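# Stuff washcloth fully into jar and put lid on

## Task

Get the entire washcloth inside the jar, then cap the jar with its lid; both must stay that way once the robot lets go.

## Robot and tools

ROBOT. Two arms, left_arm and right_arm, each with a two-finger parallel gripper and a wrist camera. left_arm's base sits near (-0.003, +0.253, 0) m and right_arm's near (+0.010, -0.327, 0) m in the scene frame. A camera stand stands behind the arms. Cameras: cam_head_left, cam_head_right, cam_left_wrist, cam_right_wrist, each 672x504.

FRAME. Scene frame: origin at table-top height, halfway between the nominal bases; +x points out over the table, +z up, +y toward left_arm (arm names do not match image sides). Reported positions, orientations and all offsets use these axes. Rotation offsets turn each gripper about its own Hand target point. Gripper axes: fingers point along its +z, close along its y. end_effector_position is the point between the pads, roughly 1 cm short of the fingertips. Printed poses may be a few cm off, more at long reach.

THE 14-NUMBER ROW. Every motion command is one row of 14 numbers covering both arms, even if one is idle: left_arm dx, dy, dz, rx, ry, rz, opening, then right_arm the same seven. dx..rz are offsets, not poses, measured from that arm's Hand target as it stood when the action or move began; scale 1.0 = 0.6 m or 180 degrees, range -1 to 1; rx, ry, rz form a single rotation vector. Repeating an offset moves further. Opening is absolute: +1 fully open (0.094 m), -1 closed. All-zero pose numbers re-command the current Hand target; a 0 in the opening slot is a real half-open command, so resend the gripper's present opening to keep it.

execute_actions(actions, cameras). actions: list of actions; each action is up to 15 rows, one per 1/30 s step; a short action repeats its last row to fill 15 steps. Every row of an action counts from the action's start pose, not the previous row. Each action lasts 0.5 s. An empty list returns state plus all camera images and the scene number. cameras: list of names, ["all"], or [] for none; a wrong name voids the call.

move(target, speed, blend, opening_speed, grip_force, blocking, cameras). Straight-line path for each gripper. target: one 14-number row, or up to 15 rows as waypoints, every one an offset from the same starting Hand targets. speed: m/s, 0.002-4.3, default 0.25 (turning capped at twice that in rad/s); one value or one per waypoint. blend: metres of corner rounding at intermediate waypoints; 0 means stop at each. opening_speed: rate of finger travel per second on the -1..1 scale, at least 0.2; use it to close gently on soft items. grip_force: newtons per pad, 10-50 (50 = full, default each scene), one value or one per arm; stays set; lower force closes slowly. blocking=false returns after about 0.5 s while motion continues. Paths share a 10 s cap and ignore obstacles and the other arm. The result adds a 'move:' line: done (within 10 mm and 2 degrees), off_target, moving, held (a check blocked a step or clearance stopped the move) or fault; limits=paced means clipped pose, limits=held means withheld steps.

wait(seconds 0-10): let time pass holding commands; a running move carries on. stop(): brake the running move. zoom_image(camera, region [x0,y0,x1,y1] pixels, at most 504x504): closer look at the newest image of that camera. read_manual(section="licences"): licence text only. finished_scene(scene 1 or 2): ends the scene irreversibly; call it only when the cloth is wholly in the jar and the lid is on.

RESULTS. Each gives per-arm end_effector_position (m) and end_effector_quat_wxyz, Hand target (last commanded pose after clipping, the base for the next offsets), Joint positions (last value = measured finger opening in m), Joint velocities (may say within noise or be omitted), Joint torques (include the arm's weight; joints 3 and 4 wrap at ±28 N m), grip_measured (opening on the -1..1 scale, up to ~2.5 mm wide when empty), grip_effort_nm (motor effort, negative = closing; not a contact force), and Tool commands. Grippers often rest a few cm short of the Hand target because of friction or load; waiting won't fix it, but sending another command, or the missing distance as an offset, will. Orientation commands are clipped to 40 degrees from the current one per step.

GRIPPING. Below the touch point, squeeze rises about 1 N per 0.001, then jumps to the force limit; soft cloth needs commands well below first touch. To release, command an opening clearly above grip_measured.

AVOID. Dropping things or releasing moving parts; anything falling or being left off the table (fails). Fast or hard contacts, especially with fixed or heavy objects (fails). Any contact or squeeze between the two arms, including closing one gripper on the other's fingers (can fail). Paths near an arm's own base (go around). Long holds, outstretched poses or pushing at unreachable targets heat motors: MOTOR HOT appears at 85 °C and at 100 °C the arm drops for 30-60 s. Time spent thinking advances the scene; loose objects may occasionally be nudged by outside pushes.

Each tool is called after "Emit:" by a JSON object that holds its "fn" and its "kwargs".

## Session

Emit:
{"fn": "execute_actions", "kwargs": {"actions": []}}

Scene clock: 0.00 s.
left_arm: end_effector_position=(+0.2133, -0.0785, +0.3055) grip_measured=+1.000 grip_effort_nm=n/a end_effector_quat_wxyz=(+0.014, +0.979, +0.202, -0.002) | right_arm: end_effector_position=(+0.7289, -0.0641, +0.1348) grip_measured=+1.000 grip_effort_nm=n/a end_effector_quat_wxyz=(+0.131, -0.301, +0.939, +0.099)
Joint positions: left_arm=[-0.978 1.363 1.463 -1.647 0.014 1.748 0.094] | right_arm=[0.273 2.275 2.264 -1.293 -0.199 -0.288 0.094]
Joint velocities: within noise
Joint torques (N m): no reading
Heat: left arm: hottest elbow 26 °C; right arm: hottest waist 25 °C.
Hand target: left_arm +0.2161, -0.0827, +0.3122; +0.022, +0.979, +0.202, +0.001 | right_arm +0.7362, -0.0617, +0.1580; +0.154, -0.303, +0.935, +0.099
Tool commands: left_gripper/opening=+1.0 right_gripper/opening=+1.0

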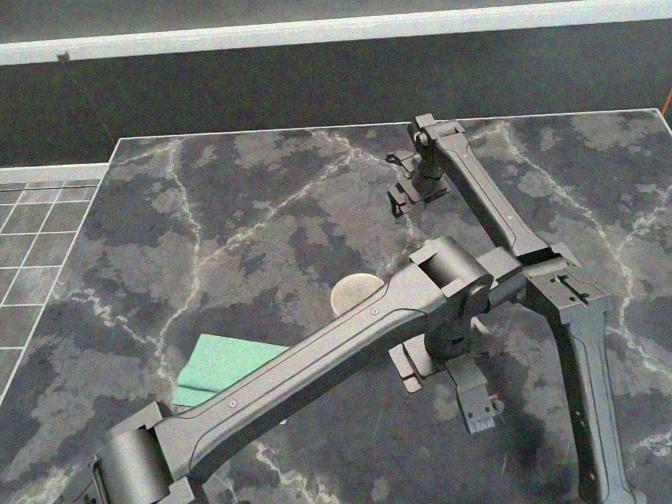

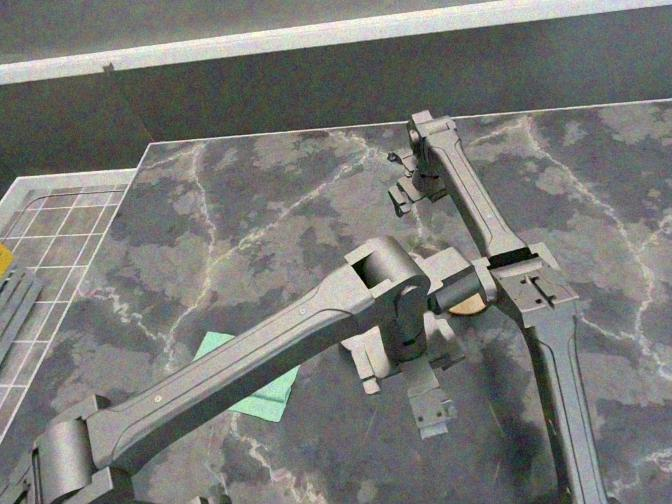

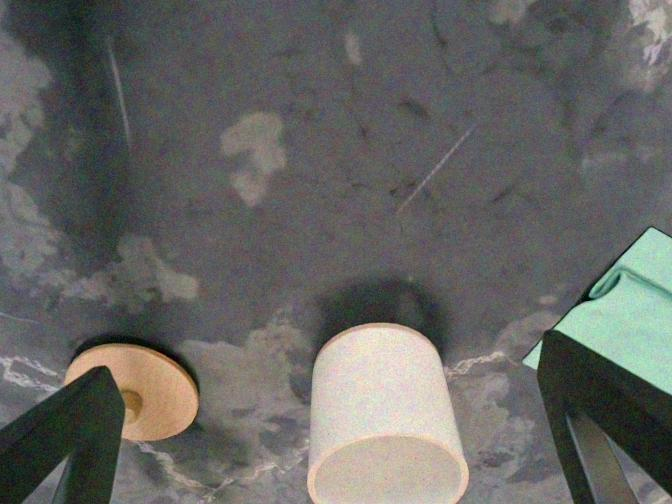

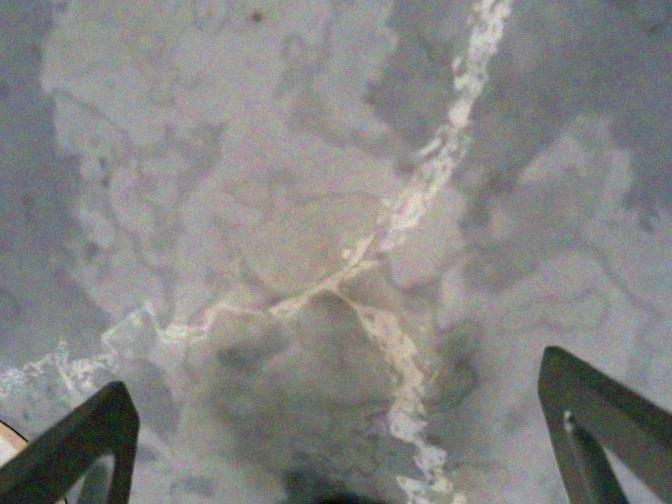

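Emit:
{"fn": "move", "kwargs": {"target": [0.223, 0.388, 0.147, 0, 0, 0.372, 1, -0.06, -0.114, 0.27, -0.0766, 0.0897, -0.112, 1], "speed": 0.3, "cameras": ["all"]}}

Scene clock: 96.27 s.
left_arm: end_effector_position=(+0.3458, +0.1485, +0.3793) grip_measured=+1.000 grip_effort_nm=-0.08 end_effector_quat_wxyz=(+0.079, +0.710, +0.699, +0.046) | right_arm: end_effector_position=(+0.6996, -0.1236, +0.2978) grip_measured=+1.000 grip_effort_nm=0.00 end_effector_quat_wxyz=(+0.132, -0.142, +0.981, +0.020)
Joint positions: left_arm=[-0.285 1.216 1.519 -1.689 -0.005 1.294 0.094] | right_arm=[0.253 2.192 2.562 -1.672 -0.002 -0.001 0.094]
Joint torques (N m): left_arm=[-0.32 -9.17 10.99 -0.08 0.02 -0.09] | right_arm=[-0.09 -24.47 10.65 0.47 0.14 0.01]
Heat: left arm: hottest elbow 38 °C; right arm: hottest elbow 37 °C.
Hand target: left_arm +0.3499, +0.1500, +0.4003; +0.017, +0.705, +0.708, +0.013 | right_arm +0.7002, -0.1303, +0.3200; +0.000, -0.134, +0.991, +0.000
Off the commanded pose: left_arm 0.022 m, 8 deg | right_arm 0.023 m, 15 deg.
joint sent to its limit (left arm) — joint 4 (wrist pitch), lower limit. The joint targets are off in orientation, not in position.
joint sent to its limit (right arm) — joint 4 (wrist pitch), lower limit. The joint targets are off in orientation, not in position.
move: off_target (left_arm, right_arm)

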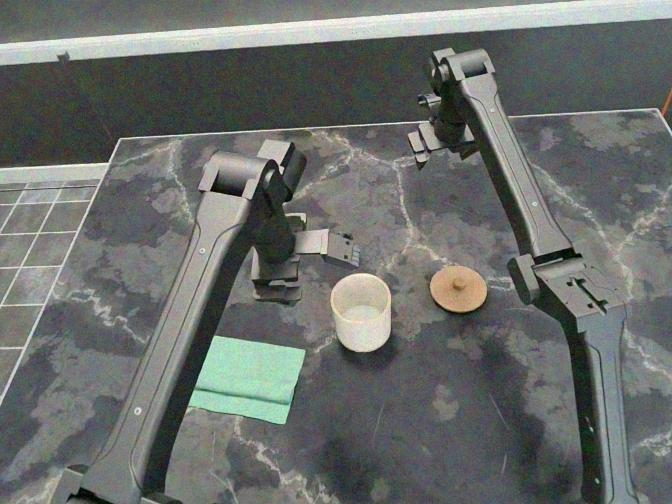

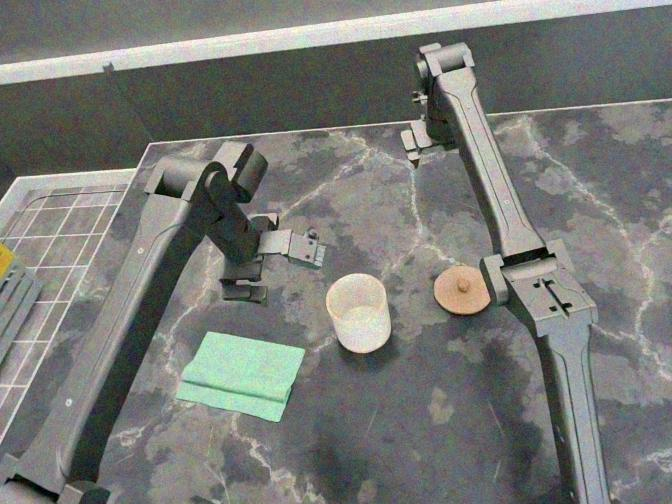

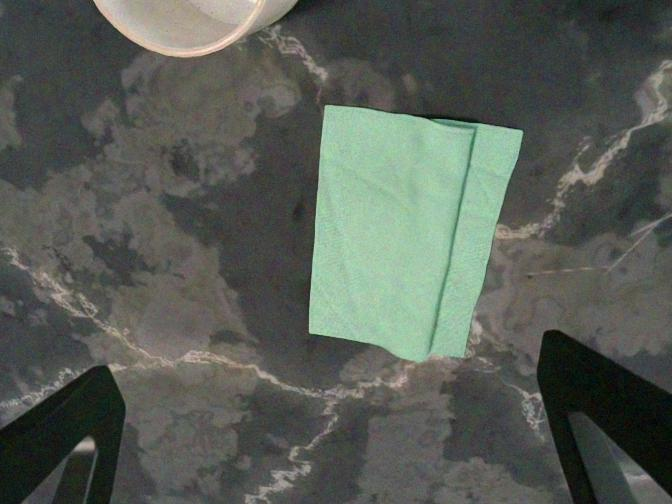

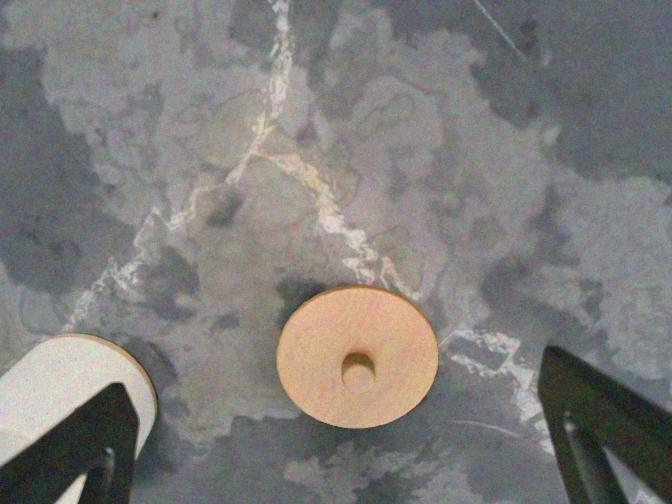

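Emit:
{"fn": "move", "kwargs": {"target": [0.0085, 0.30, -0.467, 0, 0, 0, 0.4, -0.237, -0.0728, -0.2, 0, 0, 0, 0.0], "speed": 0.3, "cameras": ["all"]}}

Scene clock: 209.17 s.
left_arm: end_effector_position=(+0.3526, +0.3272, +0.1258) grip_measured=+0.403 grip_effort_nm=-0.22 end_effector_quat_wxyz=(+0.019, +0.703, +0.711, +0.015) | right_arm: end_effector_position=(+0.5566, -0.1683, +0.1899) grip_measured=+0.001 grip_effort_nm=-0.07 end_effector_quat_wxyz=(-0.014, -0.141, +0.990, -0.001)
Joint positions: left_arm=[0.222 1.328 0.95 -1.148 0.016 1.773 0.066] | right_arm=[0.249 1.864 1.77 -1.505 -0.002 0 0.047]
Joint torques (N m): left_arm=[0.62 -8.88 7.06 0.62 0.09 0.1] | right_arm=[-0.21 -20.48 8.23 0.66 0.13 -0.03]
Heat: left arm: hottest elbow 45 °C; right arm: hottest elbow 40 °C.
Hand target: left_arm +0.3551, +0.3301, +0.1202; +0.017, +0.705, +0.708, +0.013 | right_arm +0.5580, -0.1738, +0.2000; +0.000, -0.134, +0.991, +0.000
Off the commanded pose: left_arm 0.007 m, 0 deg | right_arm 0.012 m, 2 deg.
move: off_target (right_arm)

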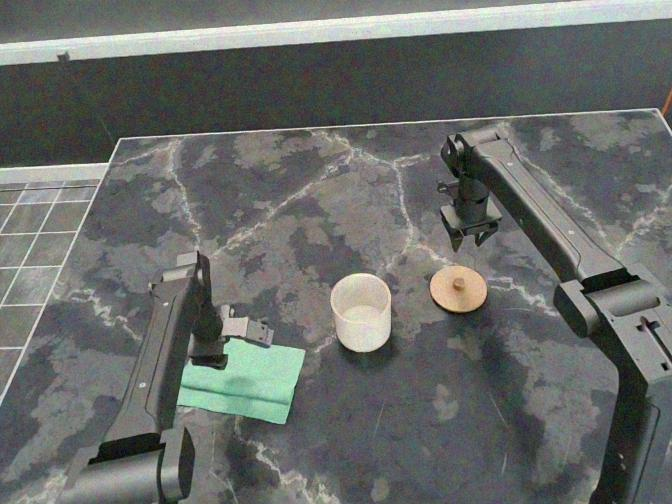

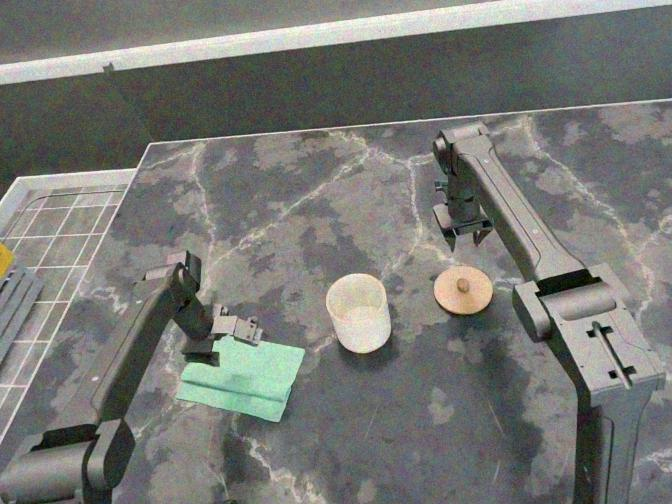

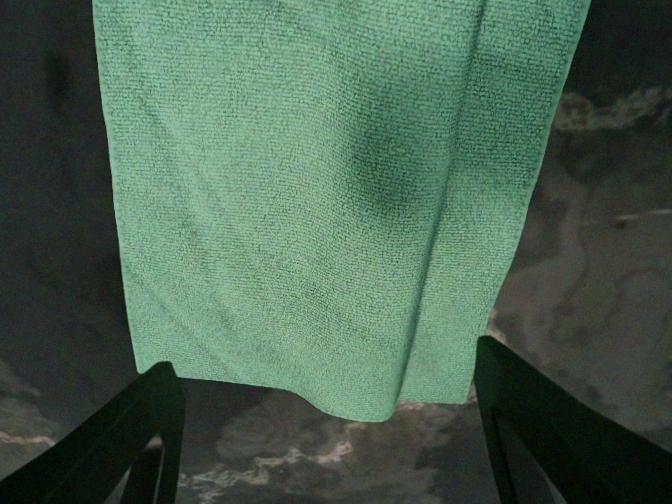

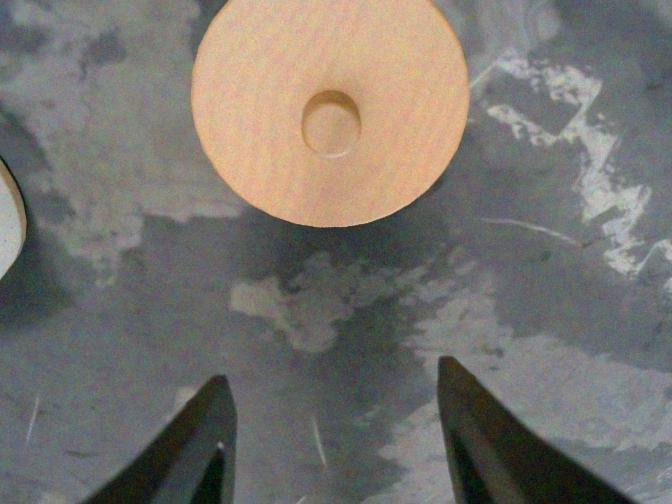

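Emit:
{"fn": "move", "kwargs": {"target": [0, 0, -0.1587, 0, 0, 0, 0.4, 0, -0.0037, -0.183, 0, 0, 0, 0.0], "speed": 0.15, "cameras": ["cam_left_wrist", "cam_right_wrist", "cam_head_right"]}}

Scene clock: 257.03 s.
left_arm: end_effector_position=(+0.3564, +0.3281, +0.0334) grip_measured=+0.403 grip_effort_nm=-0.21 end_effector_quat_wxyz=(+0.021, +0.703, +0.710, +0.018) | right_arm: end_effector_position=(+0.5539, -0.1714, +0.0876) grip_measured=+0.001 grip_effort_nm=-0.07 end_effector_quat_wxyz=(-0.008, -0.139, +0.990, +0.000)
Joint positions: left_arm=[0.222 1.47 0.813 -0.861 0.016 1.774 0.066] | right_arm=[0.245 1.907 1.56 -1.239 -0.002 0 0.047]
Joint torques (N m): left_arm=[-0.5 -9.17 5.75 0.5 0.06 0.11] | right_arm=[-0.15 -19.08 8.12 0.7 0.13 -0.07]
Heat: left arm: hottest elbow 37 °C; right arm: hottest elbow 35 °C.
Hand target: left_arm +0.3552, +0.3301, +0.0251; +0.018, +0.706, +0.708, +0.013 | right_arm +0.5580, -0.1760, +0.0902; +0.000, -0.134, +0.991, +0.000
Off the commanded pose: left_arm 0.009 m, 1 deg | right_arm 0.007 m, 1 deg.
move: done
Images, in order (width x height): cam_head_right 672x504, cam_left_wrist 672x504, cam_right_wrist 672x504.

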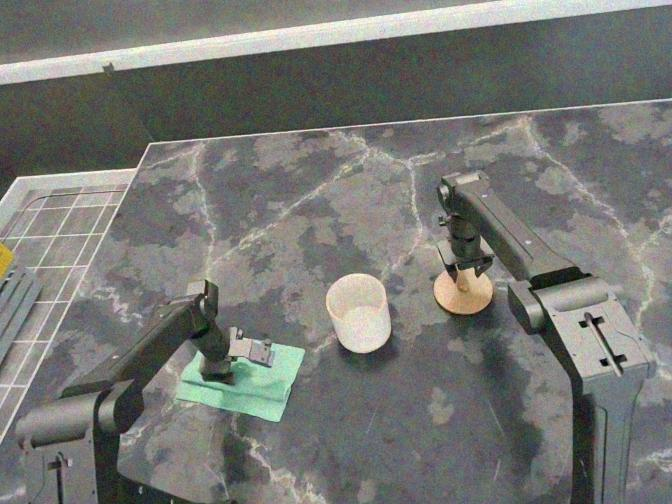

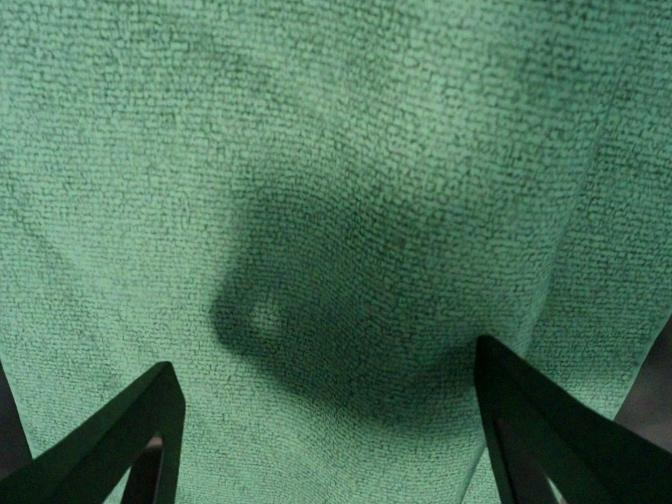

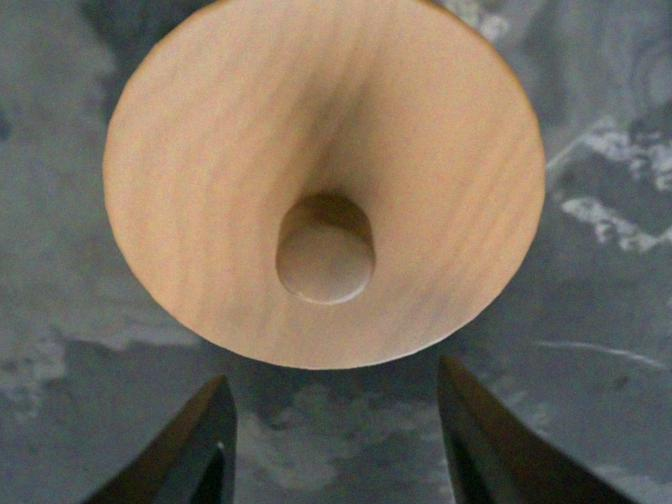

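Emit:
{"fn": "move", "kwargs": {"target": [0, 0, -0.02, 0, 0, 0, 0.4, 0.015, 0.0033, -0.037, 0, 0, 0, 0.0], "speed": 0.1, "cameras": ["cam_left_wrist", "cam_right_wrist"]}}

Scene clock: 298.03 s.
left_arm: end_effector_position=(+0.3599, +0.3288, +0.0282) grip_measured=+0.403 grip_effort_nm=-0.21 end_effector_quat_wxyz=(+0.024, +0.703, +0.710, +0.023) | right_arm: end_effector_position=(+0.5613, -0.1697, +0.0663) grip_measured=+0.001 grip_effort_nm=-0.07 end_effector_quat_wxyz=(-0.008, -0.139, +0.990, +0.000)
Joint positions: left_arm=[0.222 1.481 0.808 -0.832 0.016 1.774 0.066] | right_arm=[0.244 1.946 1.56 -1.201 -0.002 0 0.047]
Joint torques (N m): left_arm=[-0.03 -8.64 5.05 0.96 0.1 0.1] | right_arm=[-0.15 -18.9 8.35 0.68 0.14 -0.08]
Heat: left arm: hottest elbow 36 °C; right arm: hottest shoulder 34 °C.
Hand target: left_arm +0.3551, +0.3301, +0.0130; +0.017, +0.706, +0.708, +0.013 | right_arm +0.5670, -0.1740, +0.0680; +0.000, -0.135, +0.991, +0.000
Off the commanded pose: left_arm 0.016 m, 1 deg | right_arm 0.007 m, 1 deg.
move: off_target (left_arm)
Images, in order (width x height): cam_left_wrist 672x504, cam_right_wrist 672x504.

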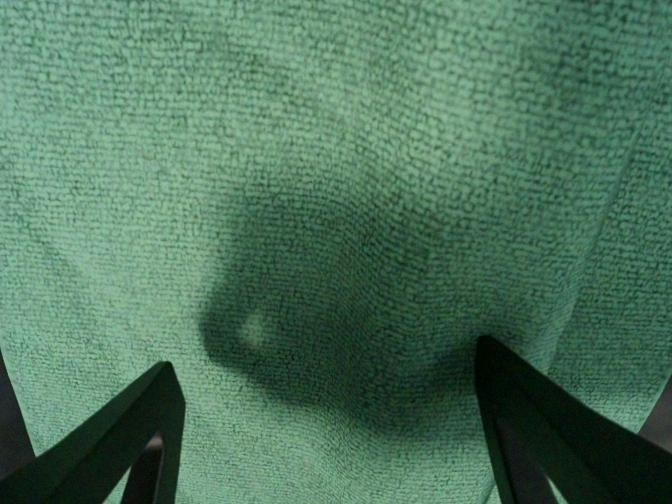

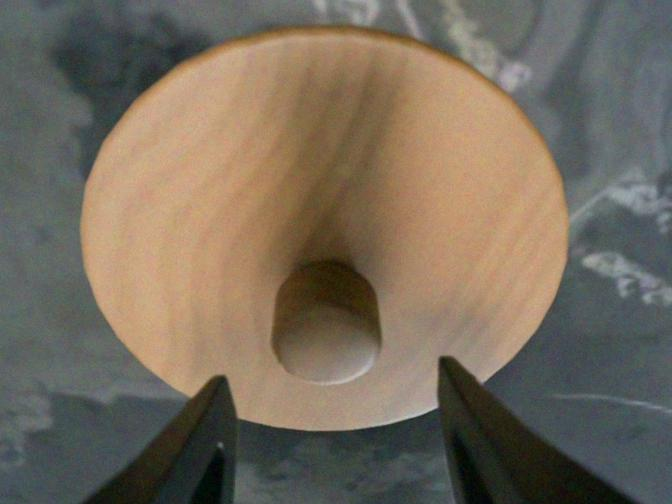

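Emit:
{"fn": "move", "kwargs": {"target": [0, 0, 0, 0, 0, 0, -0.9, 0.0025, 0, -0.04, 0, 0, 0, 0.0], "speed": 0.1, "opening_speed": 0.8, "cameras": ["cam_left_wrist", "cam_right_wrist"]}}

Scene clock: 316.70 s.
left_arm: end_effector_position=(+0.3612, +0.3291, +0.0276) grip_measured=-0.892 grip_effort_nm=-0.45 end_effector_quat_wxyz=(+0.026, +0.703, +0.710, +0.025) | right_arm: end_effector_position=(+0.5655, -0.1690, +0.0452) grip_measured=+0.001 grip_effort_nm=-0.07 end_effector_quat_wxyz=(-0.004, -0.138, +0.990, +0.001)
Joint positions: left_arm=[0.222 1.483 0.808 -0.826 0.016 1.775 0.005] | right_arm=[0.244 1.974 1.544 -1.149 -0.002 0 0.047]
Joint torques (N m): left_arm=[0.62 -8.23 5.09 0.59 0.11 0.06] | right_arm=[-0.26 -19.08 7.66 0.69 0.13 -0.09]
Heat: left arm: hottest elbow 35 °C; right arm: hottest shoulder 35 °C.
Hand target: left_arm +0.3551, +0.3301, +0.0131; +0.017, +0.706, +0.708, +0.013 | right_arm +0.5685, -0.1741, +0.0441; +0.000, -0.134, +0.991, +0.000
Off the commanded pose: left_arm 0.016 m, 2 deg | right_arm 0.006 m, 1 deg.
move: off_target (left_arm)
Images, in order (width x height): cam_left_wrist 672x504, cam_right_wrist 672x504.

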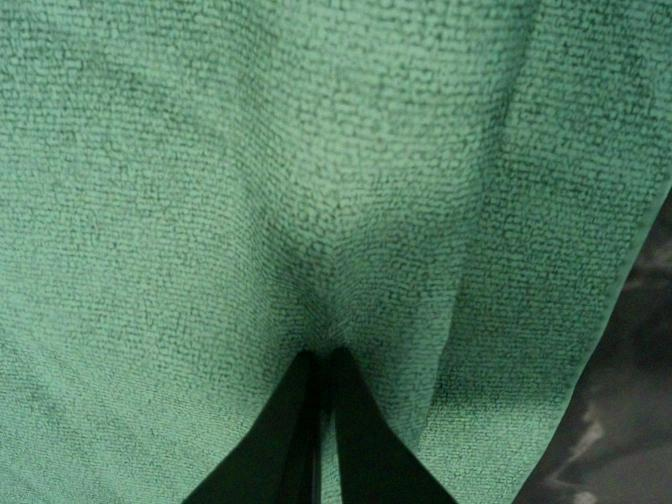

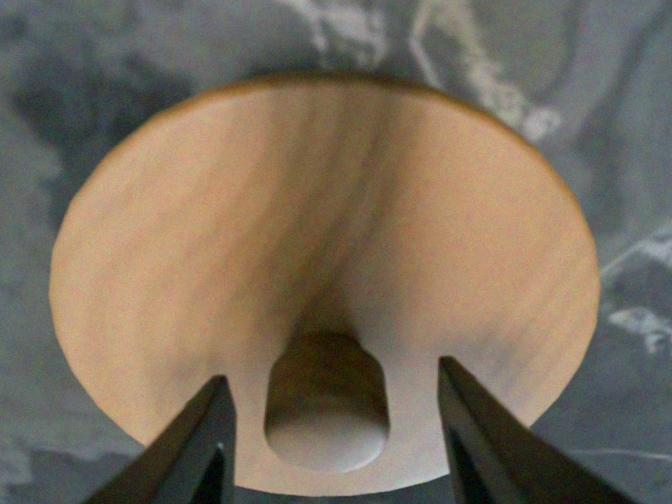

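Emit:
{"fn": "move", "kwargs": {"target": [[0, 0, 0, 0, 0, 0, -1, 0, 0, 0, 0, 0, 0, 0.0],[0, 0, 0.12, 0, 0, 0, -1, 0, 0, 0, 0, 0, 0, 0.0]], "speed": 0.1, "cameras": ["cam_left_wrist", "cam_head_left", "cam_head_right"]}}

Scene clock: 333.07 s.
left_arm: end_effector_position=(+0.3402, +0.3245, +0.0686) grip_measured=-0.989 grip_effort_nm=-0.68 end_effector_quat_wxyz=(+0.007, +0.704, +0.710, -0.003) | right_arm: end_effector_position=(+0.5655, -0.1690, +0.0452) grip_measured=+0.001 grip_effort_nm=-0.07 end_effector_quat_wxyz=(-0.004, -0.138, +0.990, +0.001)
Joint positions: left_arm=[0.222 1.397 0.85 -1.021 0.016 1.775 0.001] | right_arm=[0.244 1.974 1.544 -1.149 -0.002 0 0.047]
Joint torques (N m): left_arm=[0.03 -11.11 9.16 -0.34 0.09 0.08] | right_arm=[-0.21 -19.02 7.64 0.7 0.14 -0.08]
Heat: left arm: hottest elbow 35 °C; right arm: hottest shoulder 36 °C.
Hand target: left_arm +0.3551, +0.3301, +0.0850; +0.017, +0.706, +0.708, +0.013 | right_arm +0.5685, -0.1741, +0.0441; +0.000, -0.134, +0.991, +0.000
Off the commanded pose: left_arm 0.023 m, 2 deg | right_arm 0.006 m, 1 deg.
move: off_target (left_arm)
Images, in order (width x height): cam_head_left 672x504, cam_head_right 672x504, cam_left_wrist 672x504.

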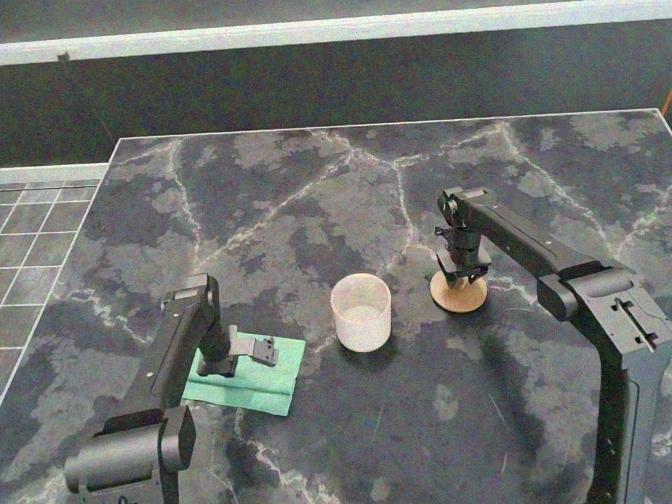

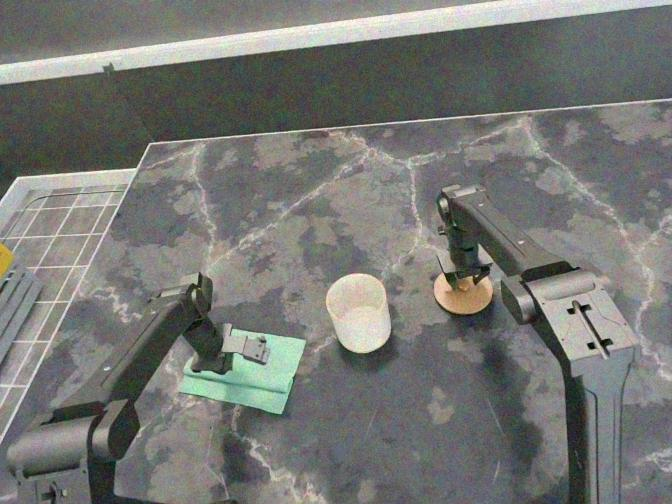

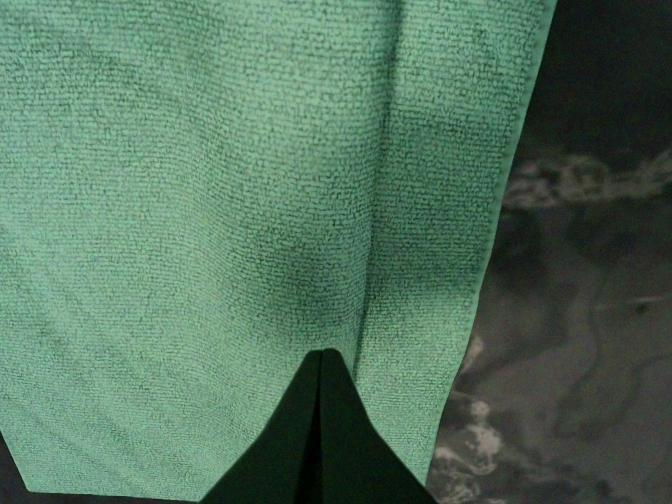

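Emit:
{"fn": "move", "kwargs": {"target": [-0.0585, -0.005, -0.067, 0, 0, 0, 0.5, 0, 0, 0, 0, 0, 0, 0.0], "speed": 0.15, "cameras": ["cam_left_wrist"]}}

Scene clock: 356.00 s.
left_arm: end_effector_position=(+0.3192, +0.3238, +0.0420) grip_measured=+0.497 grip_effort_nm=0.07 end_effector_quat_wxyz=(+0.012, +0.704, +0.710, +0.004) | right_arm: end_effector_position=(+0.5655, -0.1690, +0.0452) grip_measured=+0.001 grip_effort_nm=-0.07 end_effector_quat_wxyz=(-0.004, -0.138, +0.990, +0.001)
Joint positions: left_arm=[0.233 1.379 0.748 -0.921 0.016 1.788 0.07] | right_arm=[0.244 1.974 1.544 -1.149 -0.002 0 0.047]
Joint torques (N m): left_arm=[0.21 -10.64 5.79 0.51 0.15 0.17] | right_arm=[-0.15 -19.14 7.68 0.7 0.13 -0.08]
Heat: left arm: hottest elbow 36 °C; right arm: hottest shoulder 36 °C.
Hand target: left_arm +0.3201, +0.3271, +0.0449; +0.017, +0.705, +0.708, +0.013 | right_arm +0.5685, -0.1741, +0.0441; +0.000, -0.134, +0.991, +0.000
Off the commanded pose: left_arm 0.004 m, 1 deg | right_arm 0.006 m, 1 deg.
move: done
Images, in order (width x height): cam_left_wrist 672x504.

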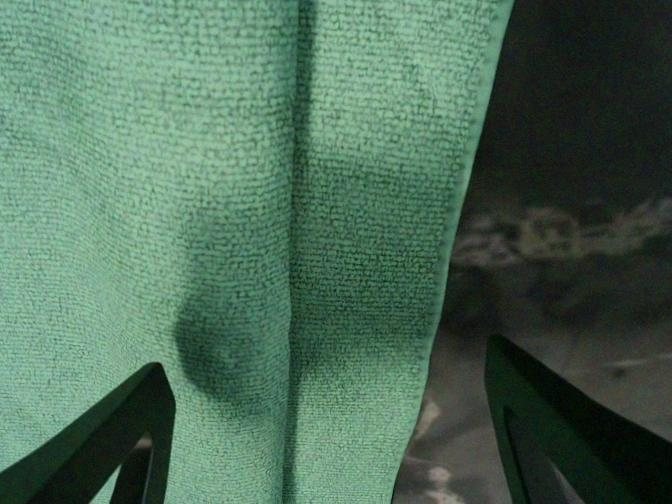

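Emit:
{"fn": "move", "kwargs": {"target": [-0.0133, 0, -0.083, 0, 0, 0, 0.5, 0, 0, 0, 0, 0, 0, 0.0], "speed": 0.08, "cameras": ["cam_left_wrist"]}}

Emit:
{"fn": "move", "kwargs": {"target": [0, 0, 0, 0, 0, 0, -0.9, 0, 0, 0, 0, 0, 0, 0.0], "speed": 0.1, "opening_speed": 0.8, "cameras": ["cam_left_wrist"]}}

Scene clock: 369.10 s.
left_arm: end_effector_position=(+0.3271, +0.3262, +0.0195) grip_measured=+0.497 grip_effort_nm=0.06 end_effector_quat_wxyz=(+0.035, +0.705, +0.707, +0.038) | right_arm: end_effector_position=(+0.5655, -0.1690, +0.0452) grip_measured=+0.001 grip_effort_nm=-0.07 end_effector_quat_wxyz=(-0.004, -0.138, +0.990, +0.001)
Joint positions: left_arm=[0.236 1.396 0.686 -0.759 0.019 1.796 0.07] | right_arm=[0.244 1.974 1.544 -1.149 -0.002 0 0.047]
Joint torques (N m): left_arm=[0.21 -4.78 4.12 0.98 0.04 0.11] | right_arm=[-0.26 -19.08 7.69 0.72 0.13 -0.09]
Heat: left arm: hottest elbow 35 °C; right arm: hottest shoulder 36 °C.
Hand target: left_arm +0.3122, +0.3270, -0.0049; +0.018, +0.706, +0.708, +0.013 | right_arm +0.5685, -0.1741, +0.0441; +0.000, -0.134, +0.991, +0.000
Off the commanded pose: left_arm 0.029 m, 4 deg | right_arm 0.006 m, 1 deg.
move: off_target (left_arm)
Images, in order (width x height): cam_left_wrist 672x504.

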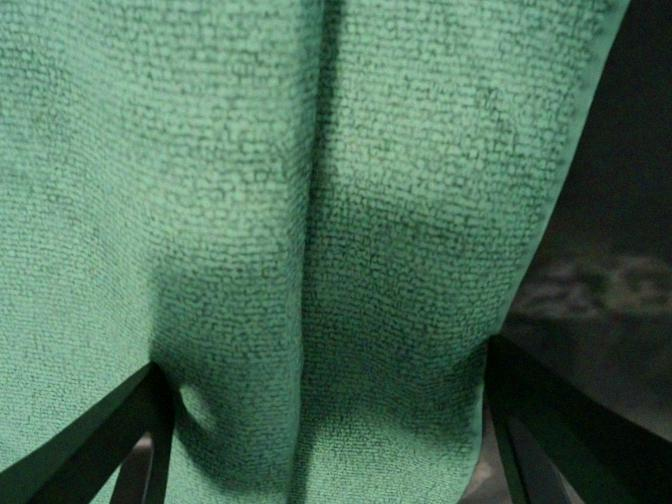

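Scene clock: 371.07 s.
left_arm: end_effector_position=(+0.3337, +0.3274, +0.0207) grip_measured=-0.735 grip_effort_nm=-1.10 end_effector_quat_wxyz=(+0.042, +0.705, +0.706, +0.048) | right_arm: end_effector_position=(+0.5655, -0.1690, +0.0452) grip_measured=+0.001 grip_effort_nm=-0.07 end_effector_quat_wxyz=(-0.004, -0.138, +0.990, +0.001)
Joint positions: left_arm=[0.236 1.397 0.688 -0.736 0.021 1.796 0.012] | right_arm=[0.244 1.974 1.544 -1.149 -0.002 0 0.047]
Joint torques (N m): left_arm=[0.32 -4.6 4.12 -0.24 -0.03 0.06] | right_arm=[-0.15 -19.19 7.66 0.69 0.14 -0.08]
Heat: left arm: hottest elbow 35 °C; right arm: hottest shoulder 36 °C.
Hand target: left_arm +0.3121, +0.3270, -0.0050; +0.017, +0.706, +0.708, +0.013 | right_arm +0.5685, -0.1741, +0.0441; +0.000, -0.134, +0.991, +0.000
Off the commanded pose: left_arm 0.033 m, 5 deg | right_arm 0.006 m, 1 deg.
move: off_target (left_arm)
Images, in order (width x height): cam_left_wrist 672x504.

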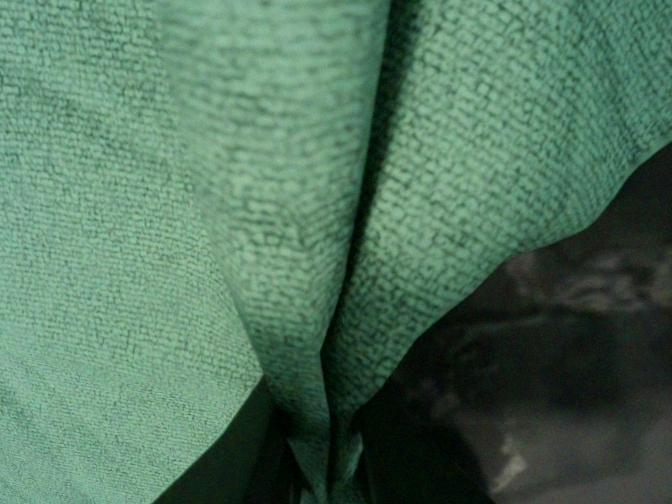

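Emit:
{"fn": "move", "kwargs": {"target": [[0, 0, 0, 0, 0, 0, -1, 0, 0, 0, 0, 0, 0, 0.0],[0.06, 0, 0.15, 0, 0, 0, -1, 0, 0, 0, 0, 0, 0, 0.0],[0.08, -0.078, 0.508, 0, 0, 0, -1, 0, 0, 0, 0, 0, 0, 0.0]], "speed": 0.15, "blend": [0, 0.03, 0], "cameras": ["cam_left_wrist", "cam_head_left", "cam_head_right"]}}

Scene clock: 385.40 s.
left_arm: end_effector_position=(+0.3506, +0.2819, +0.2799) grip_measured=-0.735 grip_effort_nm=-1.10 end_effector_quat_wxyz=(+0.006, +0.707, +0.707, -0.003) | right_arm: end_effector_position=(+0.5655, -0.1690, +0.0452) grip_measured=+0.001 grip_effort_nm=-0.07 end_effector_quat_wxyz=(-0.004, -0.138, +0.990, +0.001)
Joint positions: left_arm=[0.096 1.264 1.305 -1.609 0.013 1.659 0.012] | right_arm=[0.244 1.974 1.544 -1.149 -0.002 0 0.047]
Joint torques (N m): left_arm=[-1.2 -9.64 11.06 -0.43 -0.01 -0.1] | right_arm=[-0.21 -19.08 7.68 0.69 0.13 -0.08]
Heat: left arm: hottest elbow 35 °C; right arm: hottest shoulder 36 °C.
Hand target: left_arm +0.3600, +0.2803, +0.3000; +0.018, +0.705, +0.708, +0.013 | right_arm +0.5685, -0.1741, +0.0441; +0.000, -0.134, +0.991, +0.000
Off the commanded pose: left_arm 0.022 m, 2 deg | right_arm 0.006 m, 1 deg.
move: off_target (left_arm)
Images, in order (width x height): cam_head_left 672x504, cam_head_right 672x504, cam_left_wrist 672x504.

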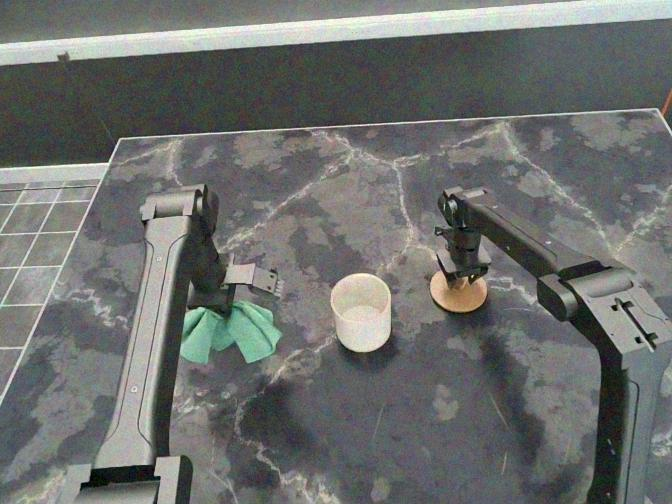

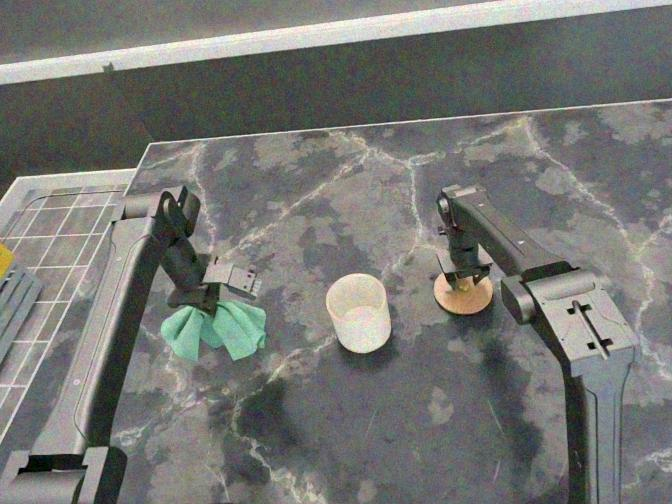

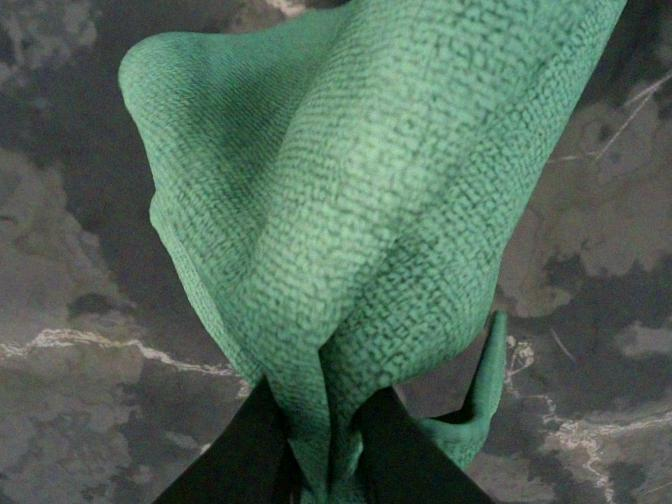

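Emit:
{"fn": "move", "kwargs": {"target": [[0.03, -0.05, 0.083, 0, 0, 0, -1, 0, 0, 0, 0, 0, 0, 0.0],[0.212, -0.37, 0.083, 0, 0, 0, -1, 0, 0, 0, 0, 0, 0, 0.0]], "speed": 0.2, "blend": [0.03, 0], "cameras": ["all"]}}

Scene clock: 401.23 s.
left_arm: end_effector_position=(+0.4775, +0.0615, +0.3391) grip_measured=-0.735 grip_effort_nm=-1.10 end_effector_quat_wxyz=(+0.045, +0.710, +0.703, +0.024) | right_arm: end_effector_position=(+0.5655, -0.1690, +0.0452) grip_measured=+0.001 grip_effort_nm=-0.07 end_effector_quat_wxyz=(-0.004, -0.138, +0.990, +0.001)
Joint positions: left_arm=[-0.374 1.65 1.869 -1.689 -0.008 1.199 0.012] | right_arm=[0.244 1.974 1.544 -1.149 -0.002 0 0.047]
Joint torques (N m): left_arm=[-0.21 -14.92 11.19 -0.14 0.04 -0.12] | right_arm=[-0.21 -19.19 7.66 0.73 0.13 -0.09]
Heat: left arm: hottest elbow 38 °C; right arm: hottest shoulder 36 °C.
Hand target: left_arm +0.4873, +0.0583, +0.3496; +0.018, +0.706, +0.708, +0.013 | right_arm +0.5685, -0.1741, +0.0441; +0.000, -0.134, +0.991, +0.000
Off the commanded pose: left_arm 0.015 m, 3 deg | right_arm 0.006 m, 1 deg.
joint sent to its limit (left arm) — joint 4 (wrist pitch), lower limit. The joint targets are off in orientation, not in position.
move: off_target (left_arm)

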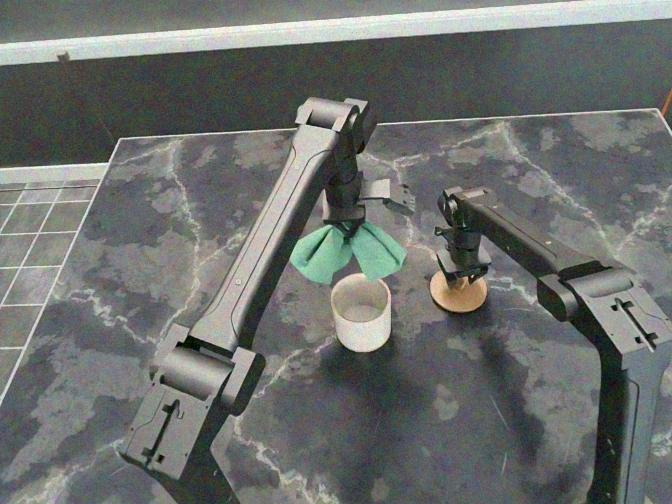

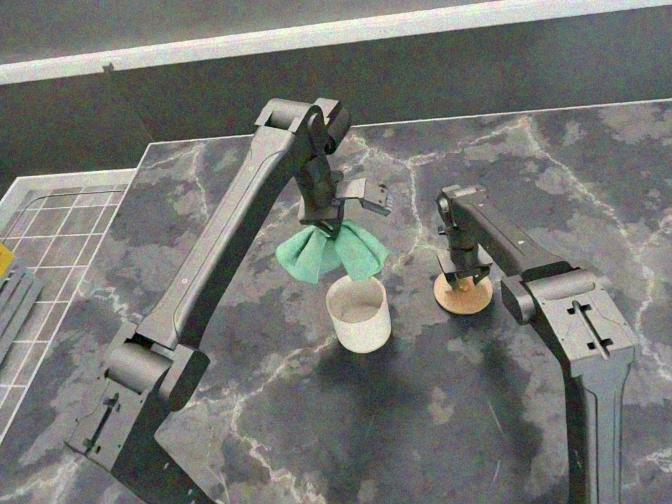

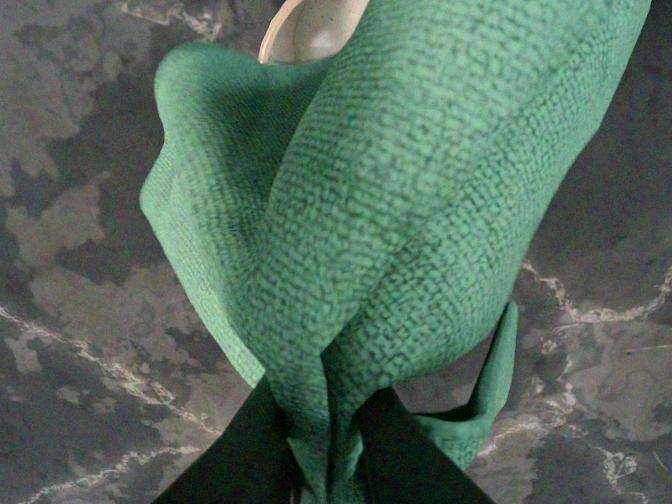

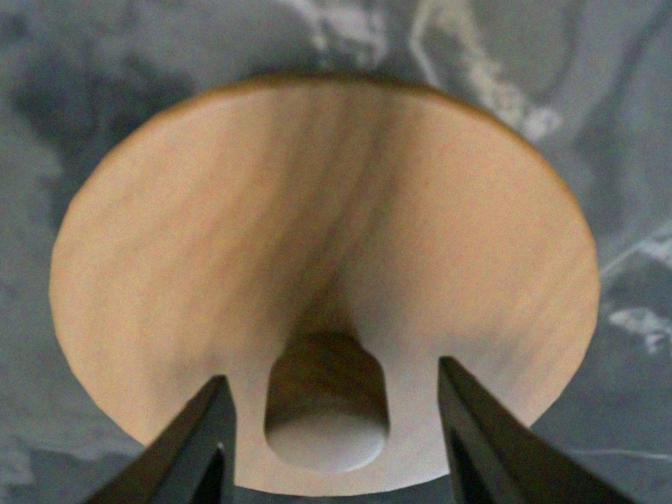

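Emit:
{"fn": "zoom_image", "kwargs": {"camera": "cam_left_wrist", "region": [220, 0, 472, 120]}}

Emit:
{"fn": "zoom_image", "kwargs": {"camera": "cam_head_left", "region": [250, 160, 502, 370]}}

Scaled by 2.000 from the camera's 672x504 image, which has a finer 960x720 frame.

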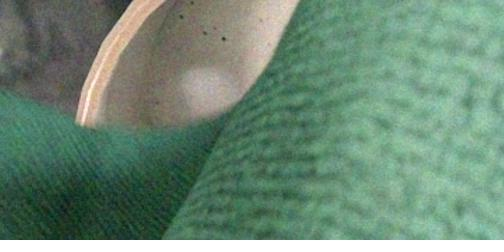

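Scaled by 2.000 from the camera's 672x504 image, which has a finer 960x720 frame.

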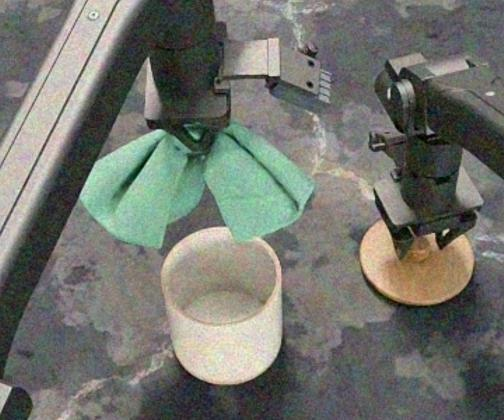

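Emit:
{"fn": "move", "kwargs": {"target": [[-0.0188, -0.0305, 0, 0, 0, 0, -1, 0, 0, 0, 0, 0, 0, 0.0],[-0.0188, -0.0305, -0.2, 0, 0, 0, -1, 0, 0, 0, 0, 0, 0, 0.0]], "speed": 0.15, "blend": [0.01, 0], "cameras": ["cam_left_wrist", "cam_head_left", "cam_head_right"]}}

Scene clock: 416.57 s.
left_arm: end_effector_position=(+0.4720, +0.0424, +0.2417) grip_measured=-0.735 grip_effort_nm=-1.10 end_effector_quat_wxyz=(+0.023, +0.709, +0.705, +0.015) | right_arm: end_effector_position=(+0.5655, -0.1690, +0.0452) grip_measured=+0.001 grip_effort_nm=-0.07 end_effector_quat_wxyz=(-0.004, -0.138, +0.990, +0.001)
Joint positions: left_arm=[-0.413 1.663 1.631 -1.485 -0.011 1.156 0.012] | right_arm=[0.244 1.974 1.544 -1.149 -0.002 0 0.047]
Joint torques (N m): left_arm=[-0.21 -14.97 7.36 0.7 0.04 -0.08] | right_arm=[-0.15 -19.19 7.66 0.7 0.13 -0.09]
Heat: left arm: hottest elbow 39 °C; right arm: hottest shoulder 36 °C.
Hand target: left_arm +0.4758, +0.0399, +0.2296; +0.017, +0.706, +0.708, +0.013 | right_arm +0.5685, -0.1741, +0.0441; +0.000, -0.134, +0.991, +0.000
Off the commanded pose: left_arm 0.013 m, 1 deg | right_arm 0.006 m, 1 deg.
move: off_target (left_arm)
Images, in order (width x height): cam_head_left 672x504, cam_head_right 672x504, cam_left_wrist 672x504.

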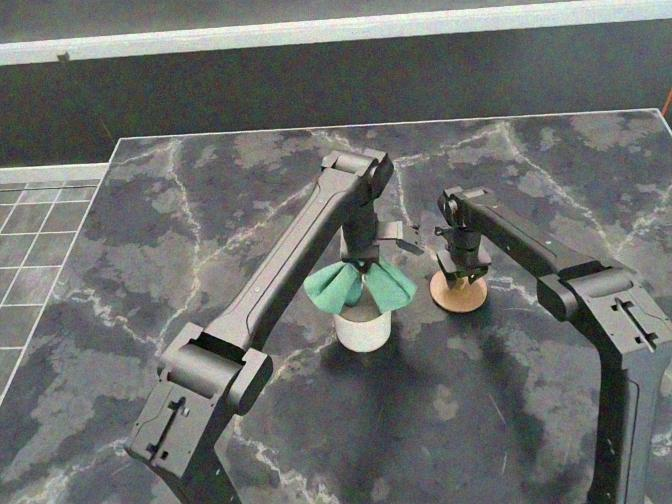

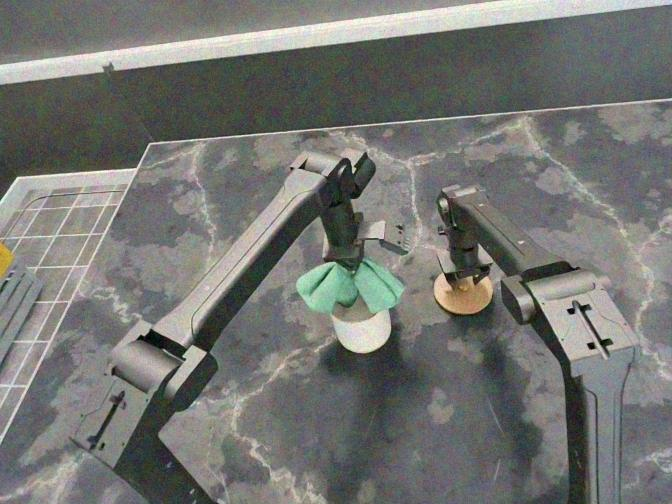

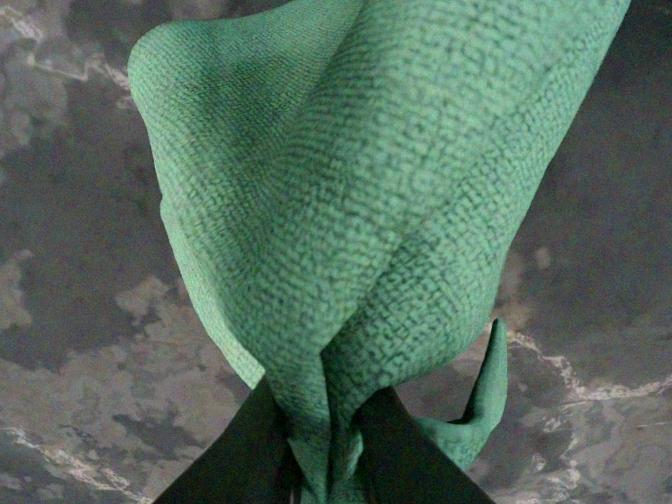

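Emit:
{"fn": "move", "kwargs": {"target": [0, 0, -0.125, 0, 0, 0, -1, 0, 0, 0, 0, 0, 0, 0.0], "speed": 0.12, "cameras": ["cam_left_wrist", "cam_head_left", "cam_head_right"]}}

Scene clock: 432.50 s.
left_arm: end_effector_position=(+0.4735, +0.0418, +0.1679) grip_measured=-0.735 grip_effort_nm=-1.10 end_effector_quat_wxyz=(+0.024, +0.709, +0.705, +0.015) | right_arm: end_effector_position=(+0.5655, -0.1690, +0.0452) grip_measured=+0.001 grip_effort_nm=-0.07 end_effector_quat_wxyz=(-0.004, -0.138, +0.990, +0.001)
Joint positions: left_arm=[-0.413 1.69 1.471 -1.296 -0.011 1.156 0.012] | right_arm=[0.244 1.974 1.544 -1.149 -0.002 0 0.047]
Joint torques (N m): left_arm=[-0.91 -16.03 6.9 0.8 0.01 -0.08] | right_arm=[-0.15 -19.14 7.66 0.72 0.12 -0.08]
Heat: left arm: hottest elbow 40 °C; right arm: hottest shoulder 36 °C.
Hand target: left_arm +0.4760, +0.0399, +0.1547; +0.018, +0.706, +0.708, +0.013 | right_arm +0.5685, -0.1741, +0.0441; +0.000, -0.134, +0.991, +0.000
Off the commanded pose: left_arm 0.014 m, 1 deg | right_arm 0.006 m, 1 deg.
move: off_target (left_arm)
Images, in order (width x height): cam_head_left 672x504, cam_head_right 672x504, cam_left_wrist 672x504.

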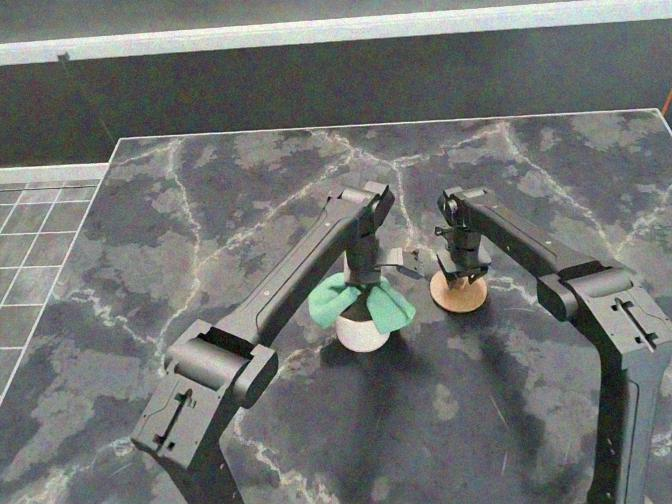

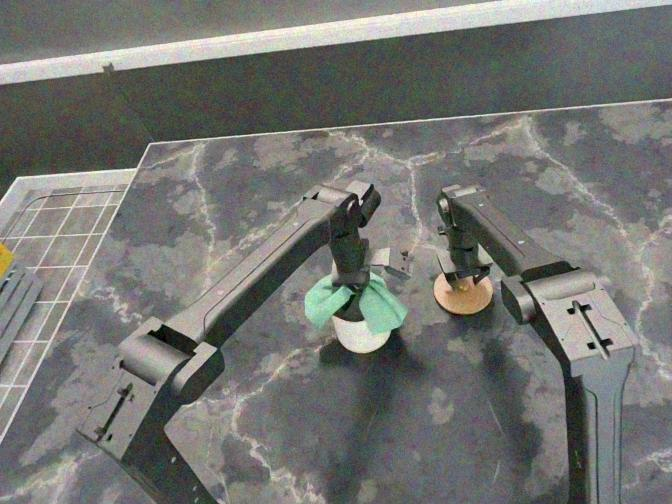

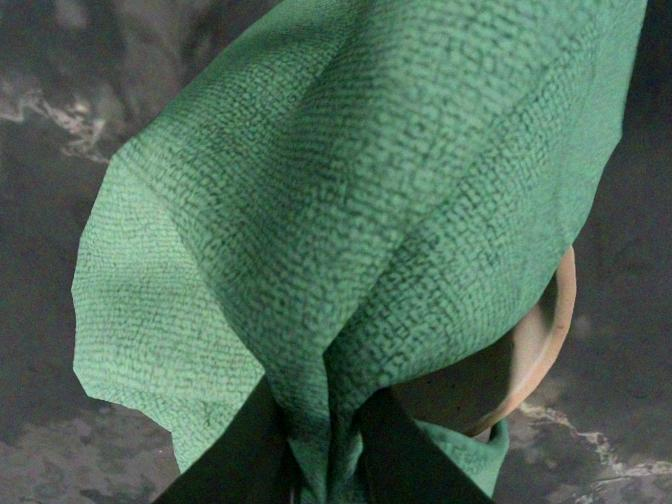

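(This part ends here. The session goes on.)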